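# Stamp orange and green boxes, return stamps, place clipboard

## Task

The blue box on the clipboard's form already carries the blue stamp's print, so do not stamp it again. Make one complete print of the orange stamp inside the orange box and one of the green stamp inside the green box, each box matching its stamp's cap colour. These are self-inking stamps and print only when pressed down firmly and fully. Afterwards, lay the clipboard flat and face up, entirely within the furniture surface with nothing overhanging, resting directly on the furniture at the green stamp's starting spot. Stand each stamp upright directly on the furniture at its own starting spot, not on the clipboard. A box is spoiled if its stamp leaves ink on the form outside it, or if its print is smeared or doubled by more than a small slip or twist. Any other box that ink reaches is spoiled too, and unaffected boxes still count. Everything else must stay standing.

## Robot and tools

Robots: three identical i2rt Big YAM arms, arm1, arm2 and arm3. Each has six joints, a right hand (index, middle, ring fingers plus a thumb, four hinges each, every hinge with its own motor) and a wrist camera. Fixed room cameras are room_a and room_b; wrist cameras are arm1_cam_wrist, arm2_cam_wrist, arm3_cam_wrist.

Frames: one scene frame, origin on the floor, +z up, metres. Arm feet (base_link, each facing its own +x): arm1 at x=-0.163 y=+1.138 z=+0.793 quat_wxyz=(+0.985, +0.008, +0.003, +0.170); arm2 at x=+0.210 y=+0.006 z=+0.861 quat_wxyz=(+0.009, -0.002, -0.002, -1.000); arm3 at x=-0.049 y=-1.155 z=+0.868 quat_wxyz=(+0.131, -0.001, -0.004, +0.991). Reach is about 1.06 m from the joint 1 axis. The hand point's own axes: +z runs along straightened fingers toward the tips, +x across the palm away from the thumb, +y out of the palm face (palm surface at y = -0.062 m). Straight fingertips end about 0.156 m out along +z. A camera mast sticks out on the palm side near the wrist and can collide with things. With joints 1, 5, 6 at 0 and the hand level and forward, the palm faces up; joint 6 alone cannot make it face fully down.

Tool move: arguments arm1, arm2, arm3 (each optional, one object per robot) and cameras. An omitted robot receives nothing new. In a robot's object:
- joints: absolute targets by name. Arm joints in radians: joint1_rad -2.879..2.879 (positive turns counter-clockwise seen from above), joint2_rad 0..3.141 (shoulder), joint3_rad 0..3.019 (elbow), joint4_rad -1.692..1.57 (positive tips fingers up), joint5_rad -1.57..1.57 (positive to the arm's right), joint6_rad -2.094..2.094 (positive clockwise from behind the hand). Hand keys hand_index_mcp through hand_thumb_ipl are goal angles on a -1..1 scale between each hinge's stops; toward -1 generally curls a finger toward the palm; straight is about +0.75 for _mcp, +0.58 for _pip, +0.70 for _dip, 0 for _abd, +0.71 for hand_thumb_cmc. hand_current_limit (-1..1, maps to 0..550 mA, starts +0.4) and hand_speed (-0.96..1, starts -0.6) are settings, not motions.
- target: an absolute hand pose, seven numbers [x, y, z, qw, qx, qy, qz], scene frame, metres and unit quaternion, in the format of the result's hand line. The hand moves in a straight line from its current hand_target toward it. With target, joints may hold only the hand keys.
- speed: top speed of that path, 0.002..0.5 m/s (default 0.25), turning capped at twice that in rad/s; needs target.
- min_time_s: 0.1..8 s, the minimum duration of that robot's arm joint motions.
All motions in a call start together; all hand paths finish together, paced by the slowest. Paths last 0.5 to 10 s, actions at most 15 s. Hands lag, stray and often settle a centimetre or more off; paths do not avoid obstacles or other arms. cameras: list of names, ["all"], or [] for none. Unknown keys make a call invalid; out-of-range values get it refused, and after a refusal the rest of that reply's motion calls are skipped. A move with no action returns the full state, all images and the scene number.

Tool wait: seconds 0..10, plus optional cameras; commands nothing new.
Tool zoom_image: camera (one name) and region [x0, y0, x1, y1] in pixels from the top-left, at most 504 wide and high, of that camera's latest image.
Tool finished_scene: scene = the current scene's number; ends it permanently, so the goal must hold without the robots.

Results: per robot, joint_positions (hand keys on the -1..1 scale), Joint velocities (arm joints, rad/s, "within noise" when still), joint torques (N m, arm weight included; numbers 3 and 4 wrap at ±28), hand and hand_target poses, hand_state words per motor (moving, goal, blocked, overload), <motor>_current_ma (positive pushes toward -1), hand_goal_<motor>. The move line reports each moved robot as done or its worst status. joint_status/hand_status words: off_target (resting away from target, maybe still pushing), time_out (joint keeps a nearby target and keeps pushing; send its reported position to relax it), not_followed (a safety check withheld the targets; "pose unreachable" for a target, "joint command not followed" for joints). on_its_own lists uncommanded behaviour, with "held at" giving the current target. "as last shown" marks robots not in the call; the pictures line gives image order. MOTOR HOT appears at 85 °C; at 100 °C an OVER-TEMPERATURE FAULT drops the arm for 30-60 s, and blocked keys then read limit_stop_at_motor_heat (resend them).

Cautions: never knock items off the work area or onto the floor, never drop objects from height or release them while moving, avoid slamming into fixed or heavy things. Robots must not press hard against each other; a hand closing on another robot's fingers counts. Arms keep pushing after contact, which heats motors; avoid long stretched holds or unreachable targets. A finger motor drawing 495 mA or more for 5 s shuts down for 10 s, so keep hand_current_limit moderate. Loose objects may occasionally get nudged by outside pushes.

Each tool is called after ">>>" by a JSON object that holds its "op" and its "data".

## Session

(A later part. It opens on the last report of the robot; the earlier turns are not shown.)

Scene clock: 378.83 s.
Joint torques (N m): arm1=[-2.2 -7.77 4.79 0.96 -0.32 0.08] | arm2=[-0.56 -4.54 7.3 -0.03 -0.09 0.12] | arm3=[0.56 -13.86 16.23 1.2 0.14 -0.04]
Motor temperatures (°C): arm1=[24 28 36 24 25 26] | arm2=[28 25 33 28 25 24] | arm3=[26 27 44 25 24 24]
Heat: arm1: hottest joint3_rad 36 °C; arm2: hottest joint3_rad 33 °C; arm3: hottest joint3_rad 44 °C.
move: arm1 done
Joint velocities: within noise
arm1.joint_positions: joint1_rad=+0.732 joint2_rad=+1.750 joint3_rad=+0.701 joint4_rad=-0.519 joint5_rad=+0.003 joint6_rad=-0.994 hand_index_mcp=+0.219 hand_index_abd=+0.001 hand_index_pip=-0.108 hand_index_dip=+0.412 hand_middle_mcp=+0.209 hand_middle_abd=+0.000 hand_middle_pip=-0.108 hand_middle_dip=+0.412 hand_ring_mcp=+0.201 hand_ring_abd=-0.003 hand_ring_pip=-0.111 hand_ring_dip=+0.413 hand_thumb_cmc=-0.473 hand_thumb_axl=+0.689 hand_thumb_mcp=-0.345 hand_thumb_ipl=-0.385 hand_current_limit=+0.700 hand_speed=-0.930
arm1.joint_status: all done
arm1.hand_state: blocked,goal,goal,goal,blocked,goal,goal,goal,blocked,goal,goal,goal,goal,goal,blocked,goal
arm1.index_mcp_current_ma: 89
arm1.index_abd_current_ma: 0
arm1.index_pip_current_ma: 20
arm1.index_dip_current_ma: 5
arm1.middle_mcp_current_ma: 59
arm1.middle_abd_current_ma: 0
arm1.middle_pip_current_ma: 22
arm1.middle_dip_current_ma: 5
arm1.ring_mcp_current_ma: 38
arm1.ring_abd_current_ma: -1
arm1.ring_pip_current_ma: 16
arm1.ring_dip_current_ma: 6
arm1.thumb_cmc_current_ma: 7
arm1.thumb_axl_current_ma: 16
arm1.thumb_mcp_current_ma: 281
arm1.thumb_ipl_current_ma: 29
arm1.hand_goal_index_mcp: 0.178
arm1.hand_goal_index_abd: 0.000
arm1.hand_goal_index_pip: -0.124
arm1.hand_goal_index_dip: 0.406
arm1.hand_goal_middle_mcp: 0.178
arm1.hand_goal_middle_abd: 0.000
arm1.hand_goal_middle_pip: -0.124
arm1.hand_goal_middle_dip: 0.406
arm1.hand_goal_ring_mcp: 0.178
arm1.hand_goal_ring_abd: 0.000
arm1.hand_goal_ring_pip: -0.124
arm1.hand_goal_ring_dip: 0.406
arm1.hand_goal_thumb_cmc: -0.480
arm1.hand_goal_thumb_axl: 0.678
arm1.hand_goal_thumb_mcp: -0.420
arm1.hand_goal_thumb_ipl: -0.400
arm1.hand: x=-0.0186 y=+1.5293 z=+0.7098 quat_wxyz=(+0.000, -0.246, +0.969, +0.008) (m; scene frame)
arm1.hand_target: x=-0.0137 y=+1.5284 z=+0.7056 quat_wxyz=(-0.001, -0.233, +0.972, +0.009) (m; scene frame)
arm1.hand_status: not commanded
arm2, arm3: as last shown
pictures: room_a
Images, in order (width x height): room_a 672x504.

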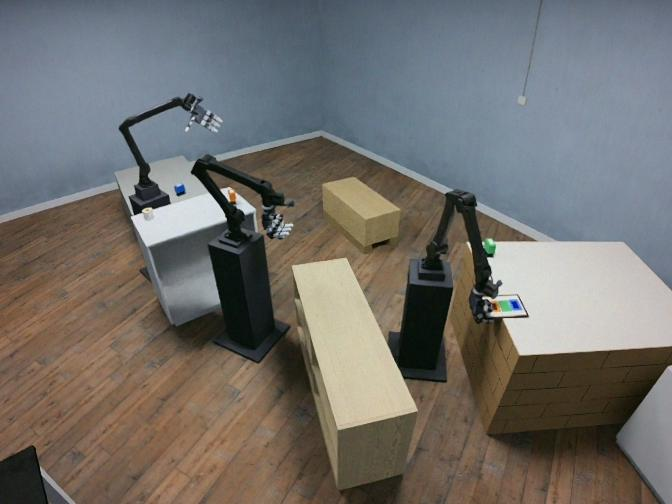

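>>> {"op": "move", "data": {"arm1": {"joints": {"joint2_rad": 1.778, "joint3_rad": 0.698, "joint4_rad": -0.490}, "min_time_s": 1.0}, "cameras": ["room_a","arm1_cam_wrist"]}}

>>> {"op": "zoom_image", "data": {"camera": "room_a", "region": [460, 250, 560, 325]}}

>>> {"op": "zoom_image", "data": {"camera": "arm1_cam_wrist", "region": [460, 60, 672, 259]}}

Scene clock: 380.30 s.
Joint torques (N m): arm1=[-2.2 -7.36 4.79 1.01 -0.33 0.09] | arm2=[-0.56 -4.54 7.3 -0.01 -0.09 0.12] | arm3=[0.62 -13.8 16.21 1.21 0.14 -0.04]
Motor temperatures (°C): arm1=[24 28 36 24 25 26] | arm2=[28 25 33 28 25 24] | arm3=[26 27 44 25 24 24]
Heat: arm1: hottest joint3_rad 36 °C; arm2: hottest joint3_rad 33 °C; arm3: hottest joint3_rad 44 °C.
move: arm1 done
Joint velocities: within noise
arm1.joint_positions: joint1_rad=+0.732 joint2_rad=+1.758 joint3_rad=+0.698 joint4_rad=-0.503 joint5_rad=+0.003 joint6_rad=-0.994 hand_index_mcp=+0.219 hand_index_abd=+0.001 hand_index_pip=-0.117 hand_index_dip=+0.410 hand_middle_mcp=+0.209 hand_middle_abd=+0.000 hand_middle_pip=-0.113 hand_middle_dip=+0.412 hand_ring_mcp=+0.202 hand_ring_abd=-0.003 hand_ring_pip=-0.109 hand_ring_dip=+0.413 hand_thumb_cmc=-0.474 hand_thumb_axl=+0.689 hand_thumb_mcp=-0.345 hand_thumb_ipl=-0.385 hand_current_limit=+0.700 hand_speed=-0.930
arm1.joint_status: all done
arm1.hand_state: blocked,goal,goal,goal,blocked,goal,goal,goal,blocked,goal,goal,goal,goal,goal,blocked,goal
arm1.index_mcp_current_ma: 89
arm1.index_abd_current_ma: 0
arm1.index_pip_current_ma: 7
arm1.index_dip_current_ma: 3
arm1.middle_mcp_current_ma: 59
arm1.middle_abd_current_ma: 0
arm1.middle_pip_current_ma: 13
arm1.middle_dip_current_ma: 5
arm1.ring_mcp_current_ma: 41
arm1.ring_abd_current_ma: -1
arm1.ring_pip_current_ma: 18
arm1.ring_dip_current_ma: 6
arm1.thumb_cmc_current_ma: 6
arm1.thumb_axl_current_ma: 15
arm1.thumb_mcp_current_ma: 281
arm1.thumb_ipl_current_ma: 29
arm1.hand_goal_index_mcp: 0.178
arm1.hand_goal_index_abd: 0.000
arm1.hand_goal_index_pip: -0.124
arm1.hand_goal_index_dip: 0.406
arm1.hand_goal_middle_mcp: 0.178
arm1.hand_goal_middle_abd: 0.000
arm1.hand_goal_middle_pip: -0.124
arm1.hand_goal_middle_dip: 0.406
arm1.hand_goal_ring_mcp: 0.178
arm1.hand_goal_ring_abd: 0.000
arm1.hand_goal_ring_pip: -0.124
arm1.hand_goal_ring_dip: 0.406
arm1.hand_goal_thumb_cmc: -0.480
arm1.hand_goal_thumb_axl: 0.678
arm1.hand_goal_thumb_mcp: -0.420
arm1.hand_goal_thumb_ipl: -0.400
arm1.hand: x=-0.0184 y=+1.5296 z=+0.7070 quat_wxyz=(+0.002, -0.246, +0.969, +0.010) (m; scene frame)
arm1.hand_target: x=-0.0140 y=+1.5280 z=+0.7003 quat_wxyz=(-0.002, -0.233, +0.972, +0.008) (m; scene frame)
arm1.hand_status: not commanded
arm2, arm3: as last shown
pictures: arm1_cam_wrist, room_a
Images, in order (width x height): arm1_cam_wrist 672x504, room_a 672x504.

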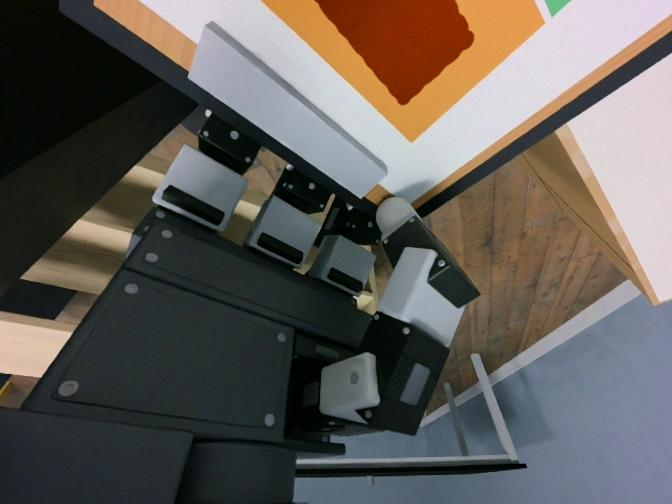

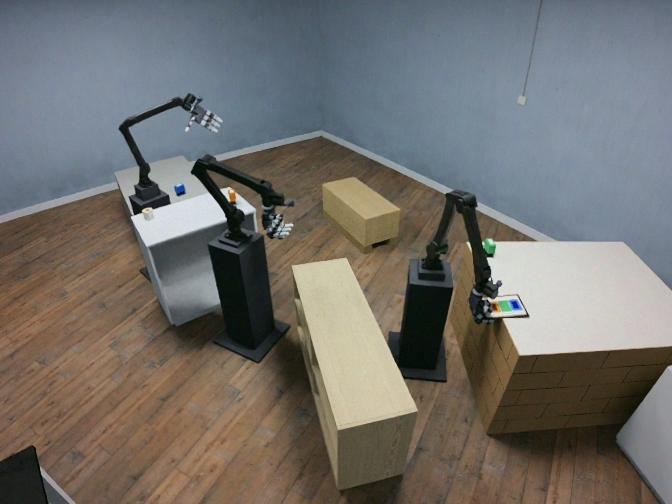

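Scaled by 5.040 from the camera's 672x504 image, which has a finer 960x720 frame.

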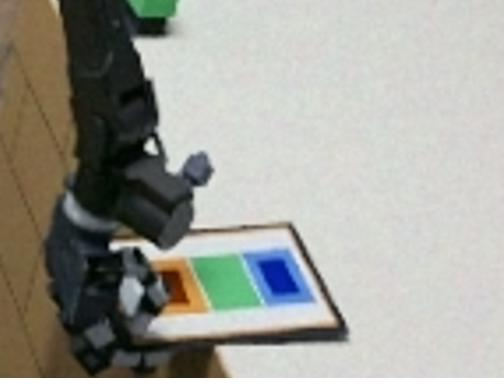

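Scaled by 2.377 from the camera's 672x504 image, which has a finer 960x720 frame.

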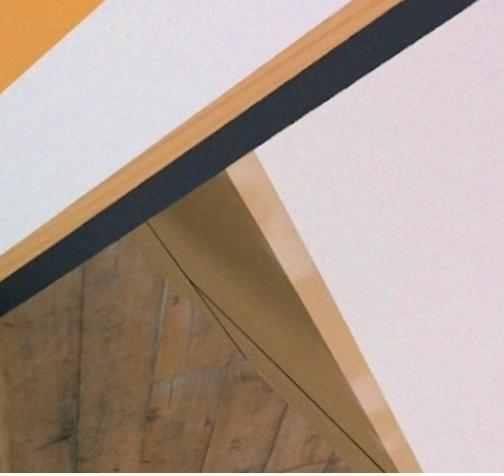

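>>> {"op": "move", "data": {"arm1": {"joints": {"hand_thumb_mcp": 0.2247}}, "cameras": ["room_a","arm1_cam_wrist"]}}

>>> {"op": "zoom_image", "data": {"camera": "room_a", "region": [460, 250, 560, 325]}}

Scene clock: 387.20 s.
Joint torques (N m): arm1=[-2.26 -7.47 4.79 0.9 -0.34 0.07] | arm2=[-0.56 -4.6 7.3 -0.03 -0.08 0.13] | arm3=[0.56 -13.86 16.23 1.21 0.14 -0.04]
Motor temperatures (°C): arm1=[24 28 35 24 25 26] | arm2=[28 25 33 28 25 24] | arm3=[26 27 44 25 24 24]
Heat: arm1: hottest joint3_rad 35 °C; arm2: hottest joint3_rad 33 °C; arm3: hottest joint3_rad 44 °C.
move: arm1 done
Joint velocities: within noise
arm1.joint_positions: joint1_rad=+0.732 joint2_rad=+1.761 joint3_rad=+0.698 joint4_rad=-0.500 joint5_rad=+0.003 joint6_rad=-0.992 hand_index_mcp=+0.195 hand_index_abd=+0.001 hand_index_pip=-0.117 hand_index_dip=+0.410 hand_middle_mcp=+0.194 hand_middle_abd=+0.000 hand_middle_pip=-0.116 hand_middle_dip=+0.410 hand_ring_mcp=+0.193 hand_ring_abd=-0.003 hand_ring_pip=-0.116 hand_ring_dip=+0.410 hand_thumb_cmc=-0.478 hand_thumb_axl=+0.680 hand_thumb_mcp=+0.213 hand_thumb_ipl=-0.402 hand_current_limit=+0.700 hand_speed=-0.930
arm1.joint_status: all done
arm1.hand_state: goal,goal,goal,goal,goal,goal,goal,goal,goal,goal,goal,goal,goal,goal,goal,goal
arm1.index_mcp_current_ma: 24
arm1.index_abd_current_ma: 0
arm1.index_pip_current_ma: 7
arm1.index_dip_current_ma: 3
arm1.middle_mcp_current_ma: 23
arm1.middle_abd_current_ma: 0
arm1.middle_pip_current_ma: 8
arm1.middle_dip_current_ma: 3
arm1.ring_mcp_current_ma: 22
arm1.ring_abd_current_ma: -1
arm1.ring_pip_current_ma: 7
arm1.ring_dip_current_ma: 3
arm1.thumb_cmc_current_ma: 1
arm1.thumb_axl_current_ma: 1
arm1.thumb_mcp_current_ma: -19
arm1.thumb_ipl_current_ma: -2
arm1.hand_goal_index_mcp: 0.178
arm1.hand_goal_index_abd: 0.000
arm1.hand_goal_index_pip: -0.124
arm1.hand_goal_index_dip: 0.406
arm1.hand_goal_middle_mcp: 0.178
arm1.hand_goal_middle_abd: 0.000
arm1.hand_goal_middle_pip: -0.124
arm1.hand_goal_middle_dip: 0.406
arm1.hand_goal_ring_mcp: 0.178
arm1.hand_goal_ring_abd: 0.000
arm1.hand_goal_ring_pip: -0.124
arm1.hand_goal_ring_dip: 0.406
arm1.hand_goal_thumb_cmc: -0.480
arm1.hand_goal_thumb_axl: 0.678
arm1.hand_goal_thumb_mcp: 0.224
arm1.hand_goal_thumb_ipl: -0.400
arm1.hand: x=-0.0182 y=+1.5297 z=+0.7058 quat_wxyz=(+0.001, -0.245, +0.969, +0.009) (m; scene frame)
arm1.hand_target: x=-0.0140 y=+1.5279 z=+0.7001 quat_wxyz=(-0.002, -0.233, +0.972, +0.008) (m; scene frame)
arm1.hand_status: not commanded
arm2, arm3: as last shown
pictures: arm1_cam_wrist, room_a
Images, in order (width x height): arm1_cam_wrist 672x504, room_a 672x504.

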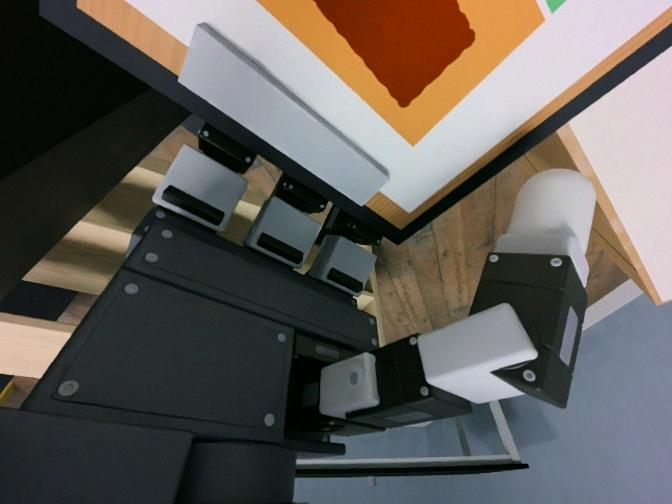

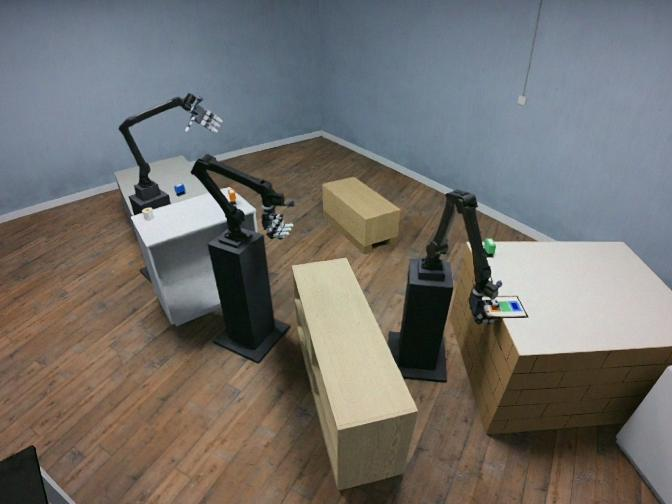

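Scaled by 5.040 from the camera's 672x504 image, which has a finer 960x720 frame.

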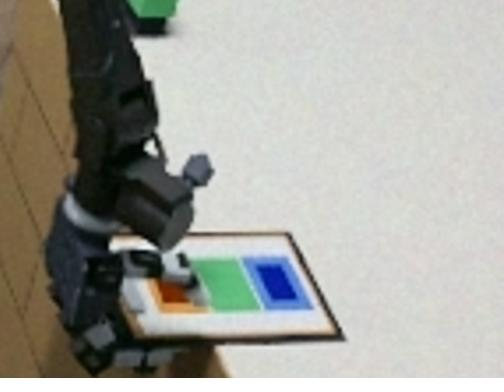

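>>> {"op": "move", "data": {"arm1": {"joints": {"joint2_rad": 1.811, "joint3_rad": 0.695, "joint4_rad": -0.458}, "min_time_s": 2.0}, "cameras": ["room_a","arm1_cam_wrist"]}}

>>> {"op": "zoom_image", "data": {"camera": "room_a", "region": [460, 250, 560, 325]}}

Scene clock: 389.80 s.
Joint torques (N m): arm1=[-2.2 -7.59 4.27 0.87 -0.34 0.06] | arm2=[-0.56 -4.54 7.31 -0.01 -0.08 0.13] | arm3=[0.62 -13.8 16.24 1.21 0.14 -0.03]
Motor temperatures (°C): arm1=[24 28 35 24 25 26] | arm2=[28 25 33 28 25 24] | arm3=[26 27 44 25 24 24]
Heat: arm1: hottest joint3_rad 35 °C; arm2: hottest joint3_rad 33 °C; arm3: hottest joint3_rad 44 °C.
move: arm1 done
Joint velocities: within noise
arm1.joint_positions: joint1_rad=+0.732 joint2_rad=+1.792 joint3_rad=+0.698 joint4_rad=-0.468 joint5_rad=+0.003 joint6_rad=-0.992 hand_index_mcp=+0.194 hand_index_abd=+0.001 hand_index_pip=-0.117 hand_index_dip=+0.410 hand_middle_mcp=+0.194 hand_middle_abd=+0.000 hand_middle_pip=-0.116 hand_middle_dip=+0.410 hand_ring_mcp=+0.193 hand_ring_abd=-0.003 hand_ring_pip=-0.116 hand_ring_dip=+0.410 hand_thumb_cmc=-0.478 hand_thumb_axl=+0.680 hand_thumb_mcp=+0.213 hand_thumb_ipl=-0.402 hand_current_limit=+0.700 hand_speed=-0.930
arm1.joint_status: all done
arm1.hand_state: goal,goal,goal,goal,goal,goal,goal,goal,goal,goal,goal,goal,goal,goal,goal,goal
arm1.index_mcp_current_ma: 24
arm1.index_abd_current_ma: 0
arm1.index_pip_current_ma: 7
arm1.index_dip_current_ma: 3
arm1.middle_mcp_current_ma: 22
arm1.middle_abd_current_ma: 0
arm1.middle_pip_current_ma: 8
arm1.middle_dip_current_ma: 3
arm1.ring_mcp_current_ma: 22
arm1.ring_abd_current_ma: -1
arm1.ring_pip_current_ma: 7
arm1.ring_dip_current_ma: 3
arm1.thumb_cmc_current_ma: 1
arm1.thumb_axl_current_ma: 1
arm1.thumb_mcp_current_ma: -19
arm1.thumb_ipl_current_ma: -2
arm1.hand_goal_index_mcp: 0.178
arm1.hand_goal_index_abd: 0.000
arm1.hand_goal_index_pip: -0.124
arm1.hand_goal_index_dip: 0.406
arm1.hand_goal_middle_mcp: 0.178
arm1.hand_goal_middle_abd: 0.000
arm1.hand_goal_middle_pip: -0.124
arm1.hand_goal_middle_dip: 0.406
arm1.hand_goal_ring_mcp: 0.178
arm1.hand_goal_ring_abd: 0.000
arm1.hand_goal_ring_pip: -0.124
arm1.hand_goal_ring_dip: 0.406
arm1.hand_goal_thumb_cmc: -0.480
arm1.hand_goal_thumb_axl: 0.678
arm1.hand_goal_thumb_mcp: 0.224
arm1.hand_goal_thumb_ipl: -0.400
arm1.hand: x=-0.0179 y=+1.5306 z=+0.6959 quat_wxyz=(+0.002, -0.245, +0.969, +0.010) (m; scene frame)
arm1.hand_target: x=-0.0149 y=+1.5267 z=+0.6888 quat_wxyz=(-0.003, -0.233, +0.972, +0.007) (m; scene frame)
arm1.hand_status: not commanded
arm2, arm3: as last shown
pictures: arm1_cam_wrist, room_a
Images, in order (width x height): arm1_cam_wrist 672x504, room_a 672x504.

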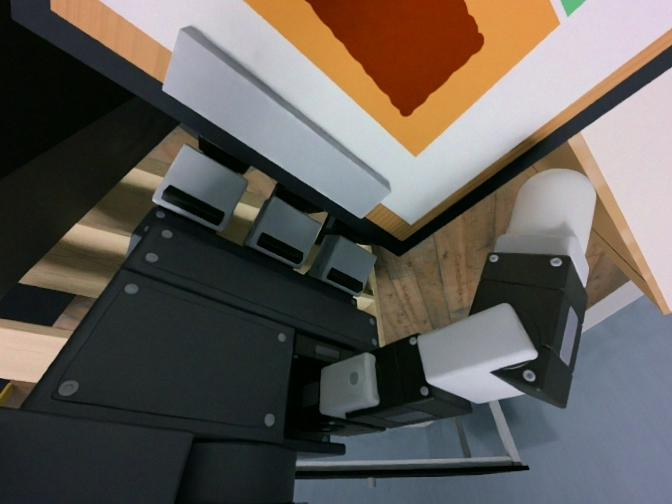

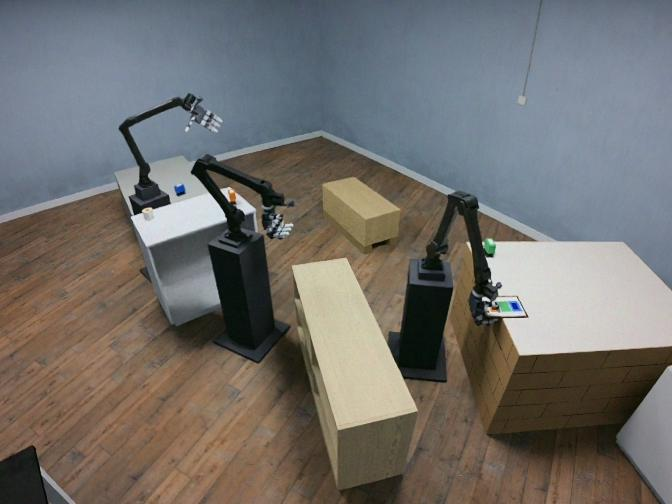

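Scaled by 5.040 from the camera's 672x504 image, which has a finer 960x720 frame.

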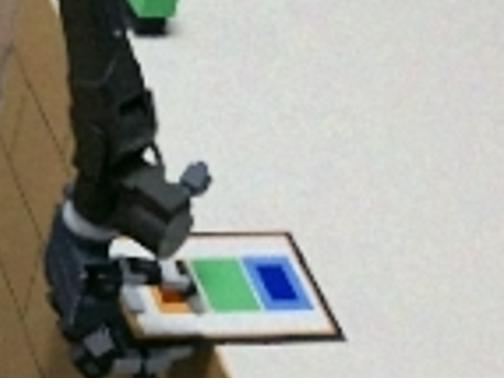

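>>> {"op": "move", "data": {"arm1": {"joints": {"hand_index_mcp": 0.754, "hand_index_pip": 0.577, "hand_index_dip": 0.696, "hand_middle_mcp": 0.754, "hand_middle_pip": 0.577, "hand_middle_dip": 0.696, "hand_ring_mcp": 0.754, "hand_ring_pip": 0.577, "hand_ring_dip": 0.696, "hand_speed": -0.8}}, "cameras": ["room_a","arm1_cam_wrist"]}}

>>> {"op": "zoom_image", "data": {"camera": "room_a", "region": [460, 250, 560, 325]}}

Scene clock: 392.33 s.
Joint torques (N m): arm1=[-2.26 -7.47 4.21 0.77 -0.19 0.07] | arm2=[-0.62 -4.54 7.31 -0.03 -0.08 0.13] | arm3=[0.56 -13.86 16.23 1.21 0.14 -0.04]
Motor temperatures (°C): arm1=[24 28 35 24 25 26] | arm2=[28 25 33 28 25 24] | arm3=[26 27 44 25 24 24]
Heat: arm1: hottest joint3_rad 35 °C; arm2: hottest joint3_rad 33 °C; arm3: hottest joint3_rad 44 °C.
move: arm1 done
Joint velocities: within noise
arm1.joint_positions: joint1_rad=+0.732 joint2_rad=+1.792 joint3_rad=+0.698 joint4_rad=-0.468 joint5_rad=+0.003 joint6_rad=-0.992 hand_index_mcp=+0.750 hand_index_abd=+0.001 hand_index_pip=+0.575 hand_index_dip=+0.693 hand_middle_mcp=+0.750 hand_middle_abd=+0.000 hand_middle_pip=+0.575 hand_middle_dip=+0.693 hand_ring_mcp=+0.750 hand_ring_abd=-0.003 hand_ring_pip=+0.575 hand_ring_dip=+0.693 hand_thumb_cmc=-0.478 hand_thumb_axl=+0.680 hand_thumb_mcp=+0.213 hand_thumb_ipl=-0.402 hand_current_limit=+0.700 hand_speed=-0.800
arm1.joint_status: all done
arm1.hand_state: goal,goal,goal,goal,goal,goal,goal,goal,goal,goal,goal,goal,goal,goal,goal,goal
arm1.index_mcp_current_ma: -3
arm1.index_abd_current_ma: 0
arm1.index_pip_current_ma: -2
arm1.index_dip_current_ma: -2
arm1.middle_mcp_current_ma: -3
arm1.middle_abd_current_ma: 0
arm1.middle_pip_current_ma: -2
arm1.middle_dip_current_ma: -2
arm1.ring_mcp_current_ma: -3
arm1.ring_abd_current_ma: -1
arm1.ring_pip_current_ma: -2
arm1.ring_dip_current_ma: -2
arm1.thumb_cmc_current_ma: 1
arm1.thumb_axl_current_ma: 1
arm1.thumb_mcp_current_ma: -19
arm1.thumb_ipl_current_ma: -2
arm1.hand_goal_index_mcp: 0.754
arm1.hand_goal_index_abd: 0.000
arm1.hand_goal_index_pip: 0.578
arm1.hand_goal_index_dip: 0.696
arm1.hand_goal_middle_mcp: 0.754
arm1.hand_goal_middle_abd: 0.000
arm1.hand_goal_middle_pip: 0.578
arm1.hand_goal_middle_dip: 0.696
arm1.hand_goal_ring_mcp: 0.754
arm1.hand_goal_ring_abd: 0.000
arm1.hand_goal_ring_pip: 0.578
arm1.hand_goal_ring_dip: 0.696
arm1.hand_goal_thumb_cmc: -0.480
arm1.hand_goal_thumb_axl: 0.678
arm1.hand_goal_thumb_mcp: 0.224
arm1.hand_goal_thumb_ipl: -0.400
arm1.hand: x=-0.0179 y=+1.5306 z=+0.6959 quat_wxyz=(+0.002, -0.245, +0.969, +0.010) (m; scene frame)
arm1.hand_target: x=-0.0149 y=+1.5268 z=+0.6888 quat_wxyz=(-0.003, -0.233, +0.972, +0.007) (m; scene frame)
arm1.hand_status: not commanded
arm2: as last shown
arm3.joint_positions: joint1_rad=-0.453 joint2_rad=+1.347 joint3_rad=+1.634 joint4_rad=-0.983 joint5_rad=+0.015 joint6_rad=+1.042 hand_index_mcp=+0.755 hand_index_abd=+0.000 hand_index_pip=+0.577 hand_index_dip=+0.696 hand_middle_mcp=+0.756 hand_middle_abd=+0.000 hand_middle_pip=+0.577 hand_middle_dip=+0.696 hand_ring_mcp=+0.756 hand_ring_abd=+0.000 hand_ring_pip=+0.577 hand_ring_dip=+0.696 hand_thumb_cmc=+0.715 hand_thumb_axl=+0.677 hand_thumb_mcp=+0.225 hand_thumb_ipl=+0.168 hand_current_limit=+0.400 hand_speed=-0.600
arm3.joint_status: not commanded
arm3.hand_state: goal,goal,goal,goal,goal,goal,goal,goal,goal,goal,goal,goal,goal,goal,goal,goal
arm3.index_mcp_current_ma: 2
arm3.index_abd_current_ma: 0
arm3.index_pip_current_ma: 1
arm3.index_dip_current_ma: 0
arm3.middle_mcp_current_ma: 3
arm3.middle_abd_current_ma: 0
arm3.middle_pip_current_ma: 1
arm3.middle_dip_current_ma: 0
arm3.ring_mcp_current_ma: 3
arm3.ring_abd_current_ma: 0
arm3.ring_pip_current_ma: 1
arm3.ring_dip_current_ma: 0
arm3.thumb_cmc_current_ma: 2
arm3.thumb_axl_current_ma: -1
arm3.thumb_mcp_current_ma: -2
arm3.thumb_ipl_current_ma: -1
arm3.hand_goal_index_mcp: 0.754
arm3.hand_goal_index_abd: 0.000
arm3.hand_goal_index_pip: 0.576
arm3.hand_goal_index_dip: 0.696
arm3.hand_goal_middle_mcp: 0.754
arm3.hand_goal_middle_abd: 0.000
arm3.hand_goal_middle_pip: 0.576
arm3.hand_goal_middle_dip: 0.696
arm3.hand_goal_ring_mcp: 0.754
arm3.hand_goal_ring_abd: 0.000
arm3.hand_goal_ring_pip: 0.576
arm3.hand_goal_ring_dip: 0.696
arm3.hand_goal_thumb_cmc: 0.714
arm3.hand_goal_thumb_axl: 0.678
arm3.hand_goal_thumb_mcp: 0.226
arm3.hand_goal_thumb_ipl: 0.168
arm3.hand: x=-0.4257 y=-0.7152 z=+1.3526 quat_wxyz=(-0.339, +0.086, +0.901, +0.256) (m; scene frame)
arm3.hand_target: x=-0.4266 y=-0.7165 z=+1.3735 quat_wxyz=(-0.348, +0.086, +0.896, +0.263) (m; scene frame)
arm3.hand_status: not commanded
pictures: arm1_cam_wrist, room_a
Images, in order (width x height): arm1_cam_wrist 672x504, room_a 672x504.

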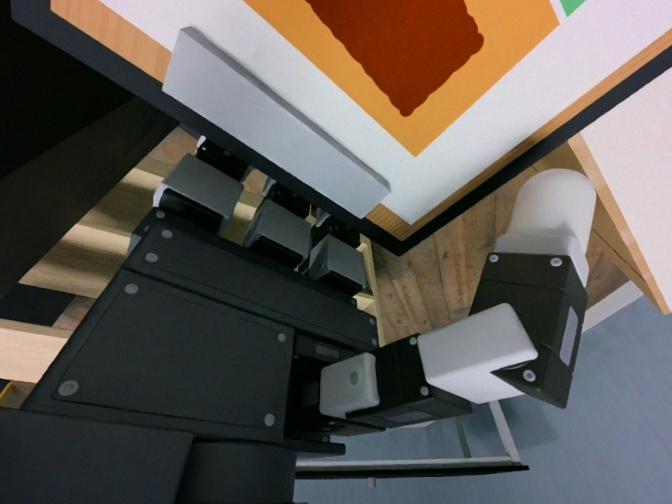

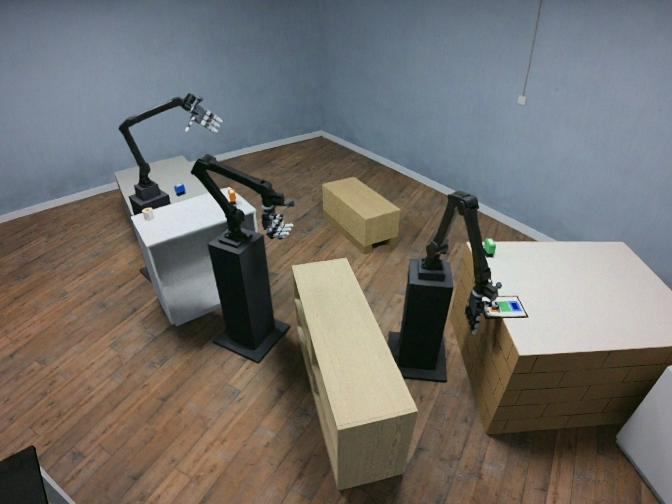

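Scaled by 5.040 from the camera's 672x504 image, which has a finer 960x720 frame.

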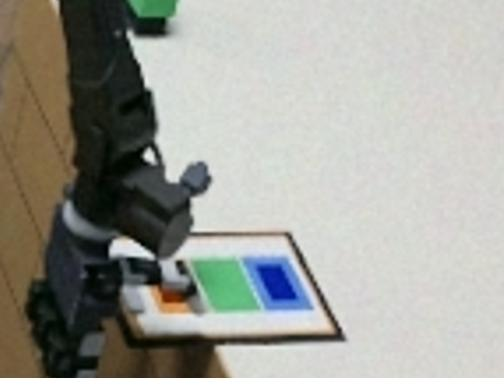

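>>> {"op": "move", "data": {"arm1": {"joints": {"joint1_rad": 0.698, "joint2_rad": 1.595, "joint3_rad": 0.748, "joint4_rad": -0.684, "joint6_rad": -1.032}, "min_time_s": 2.0}, "cameras": ["room_a"]}}

>>> {"op": "move", "data": {"arm1": {"joints": {"joint2_rad": 1.392, "joint3_rad": 0.835, "joint4_rad": -0.9735, "hand_thumb_cmc": 0.714, "hand_thumb_ipl": 0.168}, "min_time_s": 2.0}, "cameras": ["room_a","arm1_cam_wrist"]}}

>>> {"op": "zoom_image", "data": {"camera": "room_a", "region": [460, 250, 560, 325]}}

Scene clock: 395.43 s.
Joint torques (N m): arm1=[-2.73 -8.76 8.55 -0.06 -0.2 -0.21] | arm2=[-0.56 -4.6 7.31 -0.02 -0.08 0.13] | arm3=[0.56 -13.86 16.23 1.21 0.14 -0.04]
Motor temperatures (°C): arm1=[24 28 35 24 25 26] | arm2=[28 25 33 28 25 24] | arm3=[26 27 44 25 24 24]
Heat: arm1: hottest joint3_rad 35 °C; arm2: hottest joint3_rad 33 °C; arm3: hottest joint3_rad 44 °C.
move: arm1 done
Joint velocities: within noise
arm1.joint_positions: joint1_rad=+0.711 joint2_rad=+1.608 joint3_rad=+0.718 joint4_rad=-0.676 joint5_rad=+0.003 joint6_rad=-1.015 hand_index_mcp=+0.750 hand_index_abd=+0.001 hand_index_pip=+0.575 hand_index_dip=+0.693 hand_middle_mcp=+0.750 hand_middle_abd=+0.000 hand_middle_pip=+0.575 hand_middle_dip=+0.693 hand_ring_mcp=+0.750 hand_ring_abd=-0.003 hand_ring_pip=+0.575 hand_ring_dip=+0.693 hand_thumb_cmc=-0.478 hand_thumb_axl=+0.680 hand_thumb_mcp=+0.213 hand_thumb_ipl=-0.402 hand_current_limit=+0.700 hand_speed=-0.800
arm1.joint_status: all done
arm1.hand_state: goal,goal,goal,goal,goal,goal,goal,goal,goal,goal,goal,goal,goal,goal,goal,goal
arm1.index_mcp_current_ma: -3
arm1.index_abd_current_ma: 0
arm1.index_pip_current_ma: -2
arm1.index_dip_current_ma: -2
arm1.middle_mcp_current_ma: -3
arm1.middle_abd_current_ma: 0
arm1.middle_pip_current_ma: -2
arm1.middle_dip_current_ma: -2
arm1.ring_mcp_current_ma: -3
arm1.ring_abd_current_ma: -1
arm1.ring_pip_current_ma: -2
arm1.ring_dip_current_ma: -2
arm1.thumb_cmc_current_ma: 1
arm1.thumb_axl_current_ma: 1
arm1.thumb_mcp_current_ma: -18
arm1.thumb_ipl_current_ma: -2
arm1.hand_goal_index_mcp: 0.754
arm1.hand_goal_index_abd: 0.000
arm1.hand_goal_index_pip: 0.578
arm1.hand_goal_index_dip: 0.696
arm1.hand_goal_middle_mcp: 0.754
arm1.hand_goal_middle_abd: 0.000
arm1.hand_goal_middle_pip: 0.578
arm1.hand_goal_middle_dip: 0.696
arm1.hand_goal_ring_mcp: 0.754
arm1.hand_goal_ring_abd: 0.000
arm1.hand_goal_ring_pip: 0.578
arm1.hand_goal_ring_dip: 0.696
arm1.hand_goal_thumb_cmc: -0.480
arm1.hand_goal_thumb_axl: 0.678
arm1.hand_goal_thumb_mcp: 0.224
arm1.hand_goal_thumb_ipl: -0.400
arm1.hand: x=-0.0127 y=+1.5235 z=+0.7595 quat_wxyz=(+0.000, -0.246, +0.969, +0.009) (m; scene frame)
arm1.hand_target: x=-0.0011 y=+1.5350 z=+0.7737 quat_wxyz=(+0.012, -0.248, +0.968, +0.022) (m; scene frame)
arm1.hand_status: not commanded
arm2.joint_positions: joint1_rad=-1.280 joint2_rad=+1.008 joint3_rad=+0.625 joint4_rad=-1.152 joint5_rad=+0.002 joint6_rad=+0.005 hand_index_mcp=+0.192 hand_index_abd=-0.002 hand_index_pip=-0.117 hand_index_dip=+0.410 hand_middle_mcp=+0.193 hand_middle_abd=-0.002 hand_middle_pip=-0.117 hand_middle_dip=+0.409 hand_ring_mcp=+0.194 hand_ring_abd=-0.002 hand_ring_pip=-0.117 hand_ring_dip=+0.410 hand_thumb_cmc=-0.568 hand_thumb_axl=+0.679 hand_thumb_mcp=+0.220 hand_thumb_ipl=-0.802 hand_current_limit=+0.700 hand_speed=-0.880
arm2.joint_status: not commanded
arm2.hand_state: goal,goal,goal,goal,goal,goal,goal,goal,goal,goal,goal,goal,goal,goal,goal,goal
arm2.index_mcp_current_ma: 58
arm2.index_abd_current_ma: -6
arm2.index_pip_current_ma: 27
arm2.index_dip_current_ma: 12
arm2.middle_mcp_current_ma: 63
arm2.middle_abd_current_ma: -7
arm2.middle_pip_current_ma: 25
arm2.middle_dip_current_ma: 10
arm2.ring_mcp_current_ma: 66
arm2.ring_abd_current_ma: -4
arm2.ring_pip_current_ma: 25
arm2.ring_dip_current_ma: 13
arm2.thumb_cmc_current_ma: 6
arm2.thumb_axl_current_ma: 4
arm2.thumb_mcp_current_ma: -17
arm2.thumb_ipl_current_ma: 10
arm2.hand_goal_index_mcp: 0.178
arm2.hand_goal_index_abd: 0.000
arm2.hand_goal_index_pip: -0.124
arm2.hand_goal_index_dip: 0.406
arm2.hand_goal_middle_mcp: 0.178
arm2.hand_goal_middle_abd: 0.000
arm2.hand_goal_middle_pip: -0.124
arm2.hand_goal_middle_dip: 0.406
arm2.hand_goal_ring_mcp: 0.178
arm2.hand_goal_ring_abd: 0.000
arm2.hand_goal_ring_pip: -0.124
arm2.hand_goal_ring_dip: 0.406
arm2.hand_goal_thumb_cmc: -0.570
arm2.hand_goal_thumb_axl: 0.678
arm2.hand_goal_thumb_mcp: 0.224
arm2.hand_goal_thumb_ipl: -0.804
arm2.hand: x=+0.1345 y=+0.3231 z=+0.9596 quat_wxyz=(+0.004, +0.151, -0.988, -0.016) (m; scene frame)
arm2.hand_target: x=+0.1384 y=+0.3195 z=+0.9586 quat_wxyz=(+0.004, +0.144, -0.989, -0.012) (m; scene frame)
arm2.hand_status: not commanded
arm3: as last shown
pictures: room_a
Images, in order (width x height): room_a 672x504.

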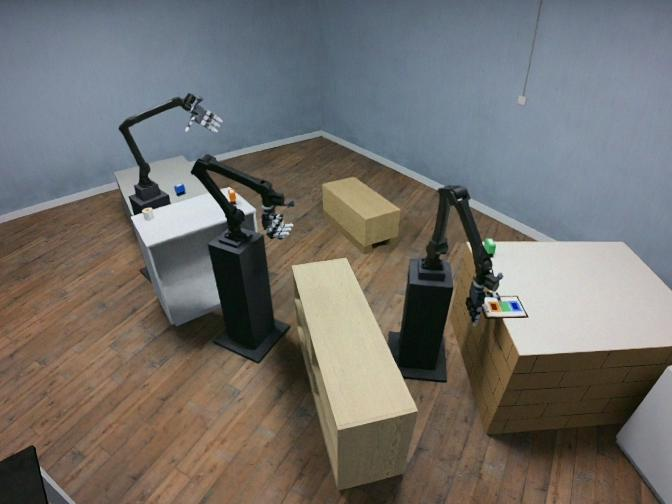

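Scene clock: 397.77 s.
Joint torques (N m): arm1=[-2.61 -7.65 10.88 -0.08 -0.11 -0.2] | arm2=[-0.62 -4.54 7.31 -0.03 -0.09 0.13] | arm3=[0.56 -13.86 16.21 1.22 0.14 -0.04]
Motor temperatures (°C): arm1=[24 28 35 24 25 26] | arm2=[28 25 33 28 25 24] | arm3=[26 27 44 25 24 24]
Heat: arm1: hottest joint3_rad 35 °C; arm2: hottest joint3_rad 33 °C; arm3: hottest joint3_rad 44 °C.
move: arm1 done
Joint velocities: within noise
arm1.joint_positions: joint1_rad=+0.711 joint2_rad=+1.404 joint3_rad=+0.798 joint4_rad=-0.966 joint5_rad=+0.003 joint6_rad=-1.015 hand_index_mcp=+0.750 hand_index_abd=+0.001 hand_index_pip=+0.575 hand_index_dip=+0.693 hand_middle_mcp=+0.750 hand_middle_abd=+0.000 hand_middle_pip=+0.575 hand_middle_dip=+0.693 hand_ring_mcp=+0.750 hand_ring_abd=-0.003 hand_ring_pip=+0.575 hand_ring_dip=+0.693 hand_thumb_cmc=+0.711 hand_thumb_axl=+0.680 hand_thumb_mcp=+0.213 hand_thumb_ipl=+0.164 hand_current_limit=+0.700 hand_speed=-0.800
arm1.joint_status: all done
arm1.hand_state: goal,goal,goal,goal,goal,goal,goal,goal,goal,goal,goal,goal,goal,goal,goal,goal
arm1.index_mcp_current_ma: -3
arm1.index_abd_current_ma: 0
arm1.index_pip_current_ma: -2
arm1.index_dip_current_ma: -2
arm1.middle_mcp_current_ma: -3
arm1.middle_abd_current_ma: 0
arm1.middle_pip_current_ma: -2
arm1.middle_dip_current_ma: -2
arm1.ring_mcp_current_ma: -3
arm1.ring_abd_current_ma: -1
arm1.ring_pip_current_ma: -2
arm1.ring_dip_current_ma: -2
arm1.thumb_cmc_current_ma: -2
arm1.thumb_axl_current_ma: 1
arm1.thumb_mcp_current_ma: -18
arm1.thumb_ipl_current_ma: -5
arm1.hand_goal_index_mcp: 0.754
arm1.hand_goal_index_abd: 0.000
arm1.hand_goal_index_pip: 0.578
arm1.hand_goal_index_dip: 0.696
arm1.hand_goal_middle_mcp: 0.754
arm1.hand_goal_middle_abd: 0.000
arm1.hand_goal_middle_pip: 0.578
arm1.hand_goal_middle_dip: 0.696
arm1.hand_goal_ring_mcp: 0.754
arm1.hand_goal_ring_abd: 0.000
arm1.hand_goal_ring_pip: 0.578
arm1.hand_goal_ring_dip: 0.696
arm1.hand_goal_thumb_cmc: 0.714
arm1.hand_goal_thumb_axl: 0.678
arm1.hand_goal_thumb_mcp: 0.224
arm1.hand_goal_thumb_ipl: 0.168
arm1.hand: x=-0.0148 y=+1.5174 z=+0.8474 quat_wxyz=(-0.001, -0.246, +0.969, +0.007) (m; scene frame)
arm1.hand_target: x=-0.0034 y=+1.5286 z=+0.8661 quat_wxyz=(+0.012, -0.248, +0.968, +0.022) (m; scene frame)
arm1.hand_status: not commanded
arm2, arm3: as last shown
pictures: arm1_cam_wrist, room_a
Images, in order (width x height): arm1_cam_wrist 672x504, room_a 672x504.

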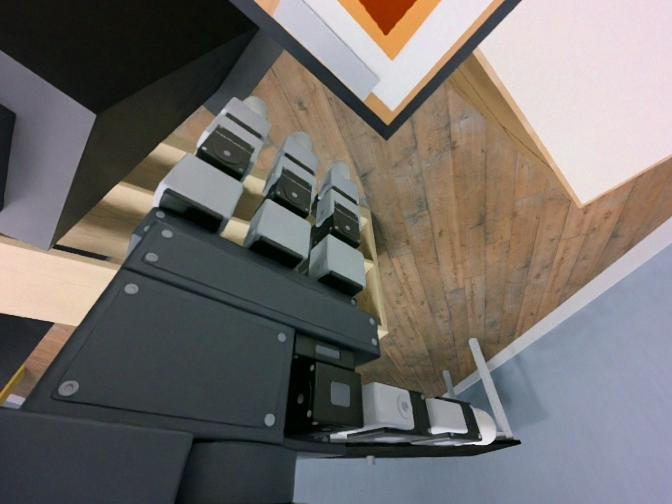

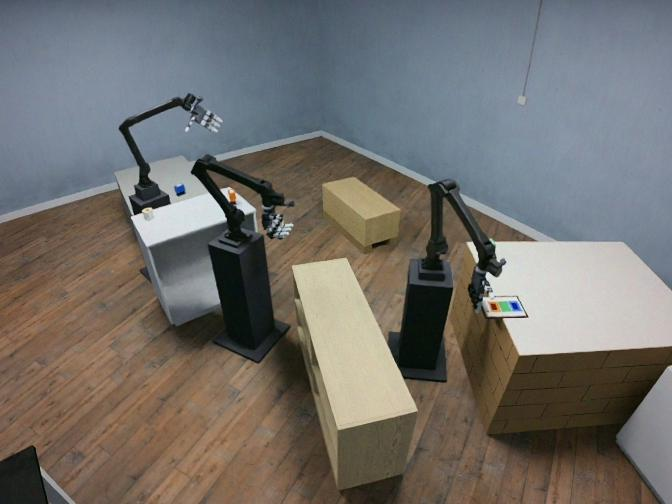

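Scaled by 5.040 from the camera's 672x504 image, which has a finer 960x720 frame.

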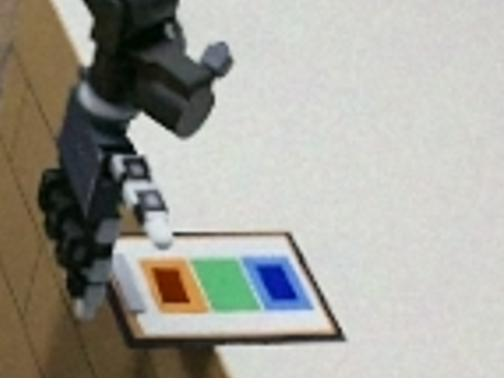

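>>> {"op": "move", "data": {"arm1": {"joints": {"joint1_rad": 0.698, "joint2_rad": 1.553, "joint3_rad": 0.735, "joint4_rad": -0.745}, "min_time_s": 1.8}, "cameras": ["arm1_cam_wrist"]}}

>>> {"op": "move", "data": {"arm1": {"joints": {"joint1_rad": 0.8575, "joint2_rad": 1.633, "joint3_rad": 0.865, "joint4_rad": -0.786, "joint6_rad": -0.8645}, "min_time_s": 2.5}, "cameras": ["room_a","arm1_cam_wrist"]}}

>>> {"op": "zoom_image", "data": {"camera": "room_a", "region": [460, 250, 560, 325]}}

Scene clock: 401.50 s.
Joint torques (N m): arm1=[-2.49 -6.42 6.43 0.77 -0.11 -0.21] | arm2=[-0.62 -4.6 7.31 -0.02 -0.09 0.13] | arm3=[0.56 -13.8 16.23 1.21 0.14 -0.04]
Motor temperatures (°C): arm1=[24 28 35 24 25 26] | arm2=[28 25 33 28 25 24] | arm3=[26 27 44 25 24 24]
Heat: arm1: hottest joint3_rad 35 °C; arm2: hottest joint3_rad 33 °C; arm3: hottest joint3_rad 44 °C.
move: arm1 done
Joint velocities: within noise
arm1.joint_positions: joint1_rad=+0.711 joint2_rad=+1.538 joint3_rad=+0.736 joint4_rad=-0.755 joint5_rad=+0.003 joint6_rad=-1.015 hand_index_mcp=+0.750 hand_index_abd=+0.001 hand_index_pip=+0.575 hand_index_dip=+0.693 hand_middle_mcp=+0.750 hand_middle_abd=+0.000 hand_middle_pip=+0.575 hand_middle_dip=+0.693 hand_ring_mcp=+0.750 hand_ring_abd=-0.003 hand_ring_pip=+0.575 hand_ring_dip=+0.693 hand_thumb_cmc=+0.712 hand_thumb_axl=+0.680 hand_thumb_mcp=+0.213 hand_thumb_ipl=+0.164 hand_current_limit=+0.700 hand_speed=-0.800
arm1.joint_status: all done
arm1.hand_state: goal,goal,goal,goal,goal,goal,goal,goal,goal,goal,goal,goal,goal,goal,goal,goal
arm1.index_mcp_current_ma: -3
arm1.index_abd_current_ma: 0
arm1.index_pip_current_ma: -2
arm1.index_dip_current_ma: -2
arm1.middle_mcp_current_ma: -3
arm1.middle_abd_current_ma: 0
arm1.middle_pip_current_ma: -2
arm1.middle_dip_current_ma: -2
arm1.ring_mcp_current_ma: -3
arm1.ring_abd_current_ma: -1
arm1.ring_pip_current_ma: -2
arm1.ring_dip_current_ma: -2
arm1.thumb_cmc_current_ma: -1
arm1.thumb_axl_current_ma: 1
arm1.thumb_mcp_current_ma: -18
arm1.thumb_ipl_current_ma: -5
arm1.hand_goal_index_mcp: 0.754
arm1.hand_goal_index_abd: 0.000
arm1.hand_goal_index_pip: 0.578
arm1.hand_goal_index_dip: 0.696
arm1.hand_goal_middle_mcp: 0.754
arm1.hand_goal_middle_abd: 0.000
arm1.hand_goal_middle_pip: 0.578
arm1.hand_goal_middle_dip: 0.696
arm1.hand_goal_ring_mcp: 0.754
arm1.hand_goal_ring_abd: 0.000
arm1.hand_goal_ring_pip: 0.578
arm1.hand_goal_ring_dip: 0.696
arm1.hand_goal_thumb_cmc: 0.714
arm1.hand_goal_thumb_axl: 0.678
arm1.hand_goal_thumb_mcp: 0.224
arm1.hand_goal_thumb_ipl: 0.168
arm1.hand: x=-0.0121 y=+1.5238 z=+0.7870 quat_wxyz=(+0.004, -0.246, +0.969, +0.012) (m; scene frame)
arm1.hand_target: x=-0.0089 y=+1.5217 z=+0.7819 quat_wxyz=(+0.001, -0.248, +0.969, +0.011) (m; scene frame)
arm1.hand_status: not commanded
arm2, arm3: as last shown
pictures: arm1_cam_wrist
Images, in order (width x height): arm1_cam_wrist 672x504.

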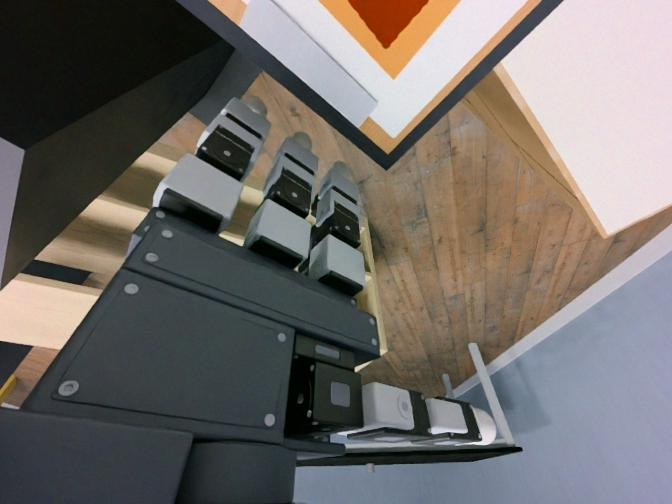

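Scene clock: 404.33 s.
Joint torques (N m): arm1=[-0.15 -7.36 9.96 0.08 -0.1 0.14] | arm2=[-0.67 -4.6 7.3 -0.03 -0.08 0.13] | arm3=[0.62 -13.86 16.24 1.2 0.14 -0.04]
Motor temperatures (°C): arm1=[24 28 35 24 25 26] | arm2=[28 25 33 28 25 24] | arm3=[26 27 44 25 24 24]
Heat: arm1: hottest joint3_rad 35 °C; arm2: hottest joint3_rad 33 °C; arm3: hottest joint3_rad 44 °C.
move: arm1 done
Joint velocities: within noise
arm1.joint_positions: joint1_rad=+0.843 joint2_rad=+1.616 joint3_rad=+0.827 joint4_rad=-0.781 joint5_rad=+0.003 joint6_rad=-0.885 hand_index_mcp=+0.755 hand_index_abd=+0.001 hand_index_pip=+0.577 hand_index_dip=+0.694 hand_middle_mcp=+0.756 hand_middle_abd=+0.000 hand_middle_pip=+0.577 hand_middle_dip=+0.694 hand_ring_mcp=+0.756 hand_ring_abd=-0.002 hand_ring_pip=+0.578 hand_ring_dip=+0.694 hand_thumb_cmc=+0.712 hand_thumb_axl=+0.680 hand_thumb_mcp=+0.213 hand_thumb_ipl=+0.164 hand_current_limit=+0.700 hand_speed=-0.800
arm1.joint_status: all done
arm1.hand_state: goal,goal,goal,goal,goal,goal,goal,goal,goal,goal,goal,goal,goal,goal,goal,goal
arm1.index_mcp_current_ma: 1
arm1.index_abd_current_ma: 0
arm1.index_pip_current_ma: 0
arm1.index_dip_current_ma: -1
arm1.middle_mcp_current_ma: 1
arm1.middle_abd_current_ma: 0
arm1.middle_pip_current_ma: 0
arm1.middle_dip_current_ma: -1
arm1.ring_mcp_current_ma: 2
arm1.ring_abd_current_ma: -1
arm1.ring_pip_current_ma: 0
arm1.ring_dip_current_ma: -1
arm1.thumb_cmc_current_ma: -1
arm1.thumb_axl_current_ma: 1
arm1.thumb_mcp_current_ma: -18
arm1.thumb_ipl_current_ma: -5
arm1.hand_goal_index_mcp: 0.754
arm1.hand_goal_index_abd: 0.000
arm1.hand_goal_index_pip: 0.578
arm1.hand_goal_index_dip: 0.696
arm1.hand_goal_middle_mcp: 0.754
arm1.hand_goal_middle_abd: 0.000
arm1.hand_goal_middle_pip: 0.578
arm1.hand_goal_middle_dip: 0.696
arm1.hand_goal_ring_mcp: 0.754
arm1.hand_goal_ring_abd: 0.000
arm1.hand_goal_ring_pip: 0.578
arm1.hand_goal_ring_dip: 0.696
arm1.hand_goal_thumb_cmc: 0.714
arm1.hand_goal_thumb_axl: 0.678
arm1.hand_goal_thumb_mcp: 0.224
arm1.hand_goal_thumb_ipl: 0.168
arm1.hand: x=-0.0417 y=+1.5714 z=+0.7852 quat_wxyz=(-0.001, -0.247, +0.969, +0.007) (m; scene frame)
arm1.hand_target: x=-0.0411 y=+1.5887 z=+0.7912 quat_wxyz=(+0.003, -0.244, +0.970, +0.015) (m; scene frame)
arm1.hand_status: not commanded
arm2, arm3: as last shown
pictures: arm1_cam_wrist, room_a
Images, in order (width x height): arm1_cam_wrist 672x504, room_a 672x504.

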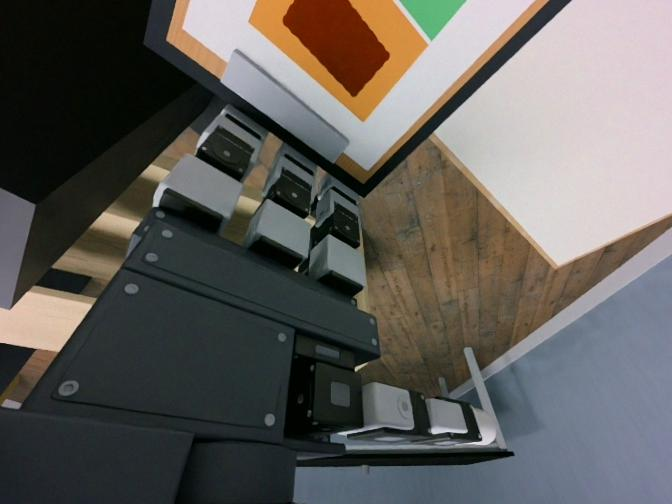

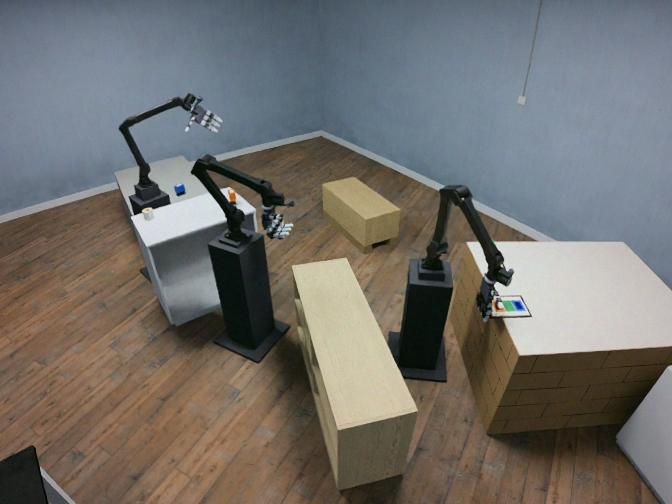

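Scaled by 5.040 from the camera's 672x504 image, which has a finer 960x720 frame.

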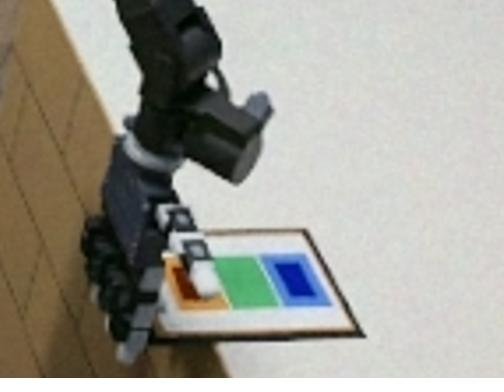

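>>> {"op": "move", "data": {"arm1": {"joints": {"joint1_rad": 0.9687, "joint2_rad": 1.7215, "joint3_rad": 0.9846, "joint4_rad": -0.817, "joint6_rad": -0.753}, "min_time_s": 3}, "cameras": ["room_a","arm1_cam_wrist"]}}

>>> {"op": "zoom_image", "data": {"camera": "room_a", "region": [460, 250, 560, 325]}}

Scene clock: 407.77 s.
Joint torques (N m): arm1=[0.03 -8.59 10.32 0.09 -0.09 0.11] | arm2=[-0.62 -4.54 7.3 -0.06 -0.08 0.12] | arm3=[0.56 -13.86 16.23 1.21 0.14 -0.04]
Motor temperatures (°C): arm1=[24 28 35 24 25 26] | arm2=[28 25 33 28 25 24] | arm3=[26 27 44 25 24 24]
Heat: arm1: hottest joint3_rad 35 °C; arm2: hottest joint3_rad 33 °C; arm3: hottest joint3_rad 44 °C.
move: arm1 done
Joint velocities: within noise
arm1.joint_positions: joint1_rad=+0.953 joint2_rad=+1.703 joint3_rad=+0.945 joint4_rad=-0.813 joint5_rad=+0.003 joint6_rad=-0.773 hand_index_mcp=+0.755 hand_index_abd=+0.001 hand_index_pip=+0.577 hand_index_dip=+0.694 hand_middle_mcp=+0.757 hand_middle_abd=+0.000 hand_middle_pip=+0.578 hand_middle_dip=+0.694 hand_ring_mcp=+0.758 hand_ring_abd=-0.002 hand_ring_pip=+0.579 hand_ring_dip=+0.694 hand_thumb_cmc=+0.712 hand_thumb_axl=+0.680 hand_thumb_mcp=+0.213 hand_thumb_ipl=+0.164 hand_current_limit=+0.700 hand_speed=-0.800
arm1.joint_status: all done
arm1.hand_state: goal,goal,goal,goal,goal,goal,goal,goal,goal,goal,goal,goal,goal,goal,goal,goal
arm1.index_mcp_current_ma: 1
arm1.index_abd_current_ma: 0
arm1.index_pip_current_ma: 0
arm1.index_dip_current_ma: -1
arm1.middle_mcp_current_ma: 2
arm1.middle_abd_current_ma: 0
arm1.middle_pip_current_ma: 0
arm1.middle_dip_current_ma: -1
arm1.ring_mcp_current_ma: 3
arm1.ring_abd_current_ma: -1
arm1.ring_pip_current_ma: 0
arm1.ring_dip_current_ma: -1
arm1.thumb_cmc_current_ma: -1
arm1.thumb_axl_current_ma: 1
arm1.thumb_mcp_current_ma: -18
arm1.thumb_ipl_current_ma: -5
arm1.hand_goal_index_mcp: 0.754
arm1.hand_goal_index_abd: 0.000
arm1.hand_goal_index_pip: 0.578
arm1.hand_goal_index_dip: 0.696
arm1.hand_goal_middle_mcp: 0.754
arm1.hand_goal_middle_abd: 0.000
arm1.hand_goal_middle_pip: 0.578
arm1.hand_goal_middle_dip: 0.696
arm1.hand_goal_ring_mcp: 0.754
arm1.hand_goal_ring_abd: 0.000
arm1.hand_goal_ring_pip: 0.578
arm1.hand_goal_ring_dip: 0.696
arm1.hand_goal_thumb_cmc: 0.714
arm1.hand_goal_thumb_axl: 0.678
arm1.hand_goal_thumb_mcp: 0.224
arm1.hand_goal_thumb_ipl: 0.168
arm1.hand: x=-0.0696 y=+1.6237 z=+0.7858 quat_wxyz=(-0.001, -0.246, +0.969, +0.007) (m; scene frame)
arm1.hand_target: x=-0.0719 y=+1.6415 z=+0.7913 quat_wxyz=(+0.002, -0.244, +0.970, +0.015) (m; scene frame)
arm1.hand_status: not commanded
arm2, arm3: as last shown
pictures: arm1_cam_wrist, room_a
Images, in order (width x height): arm1_cam_wrist 672x504, room_a 672x504.

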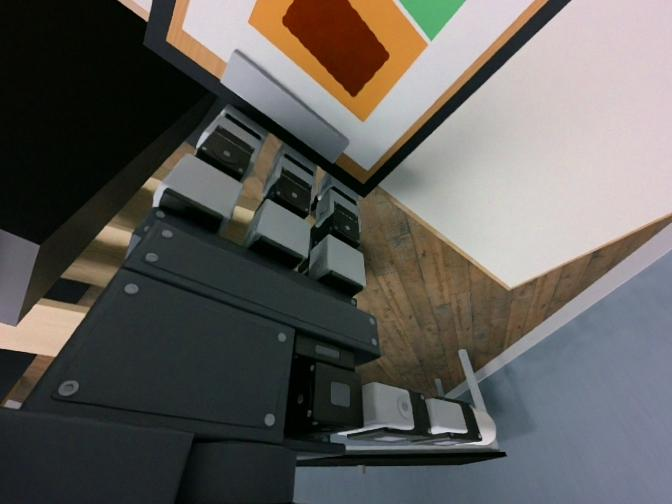

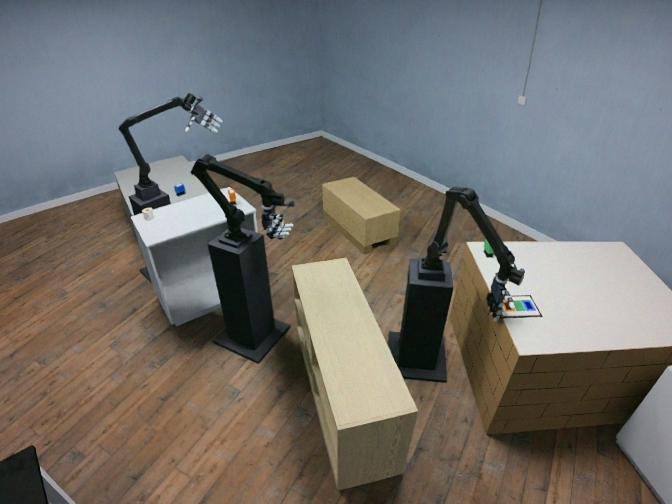

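Scaled by 5.040 from the camera's 672x504 image, which has a finer 960x720 frame.

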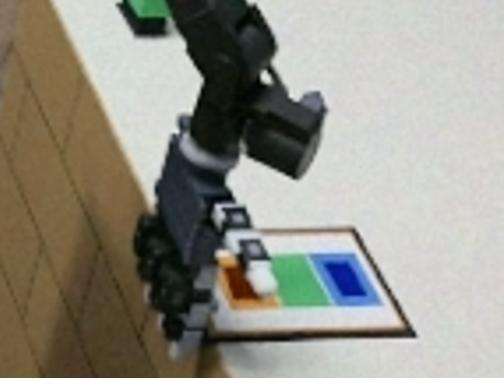

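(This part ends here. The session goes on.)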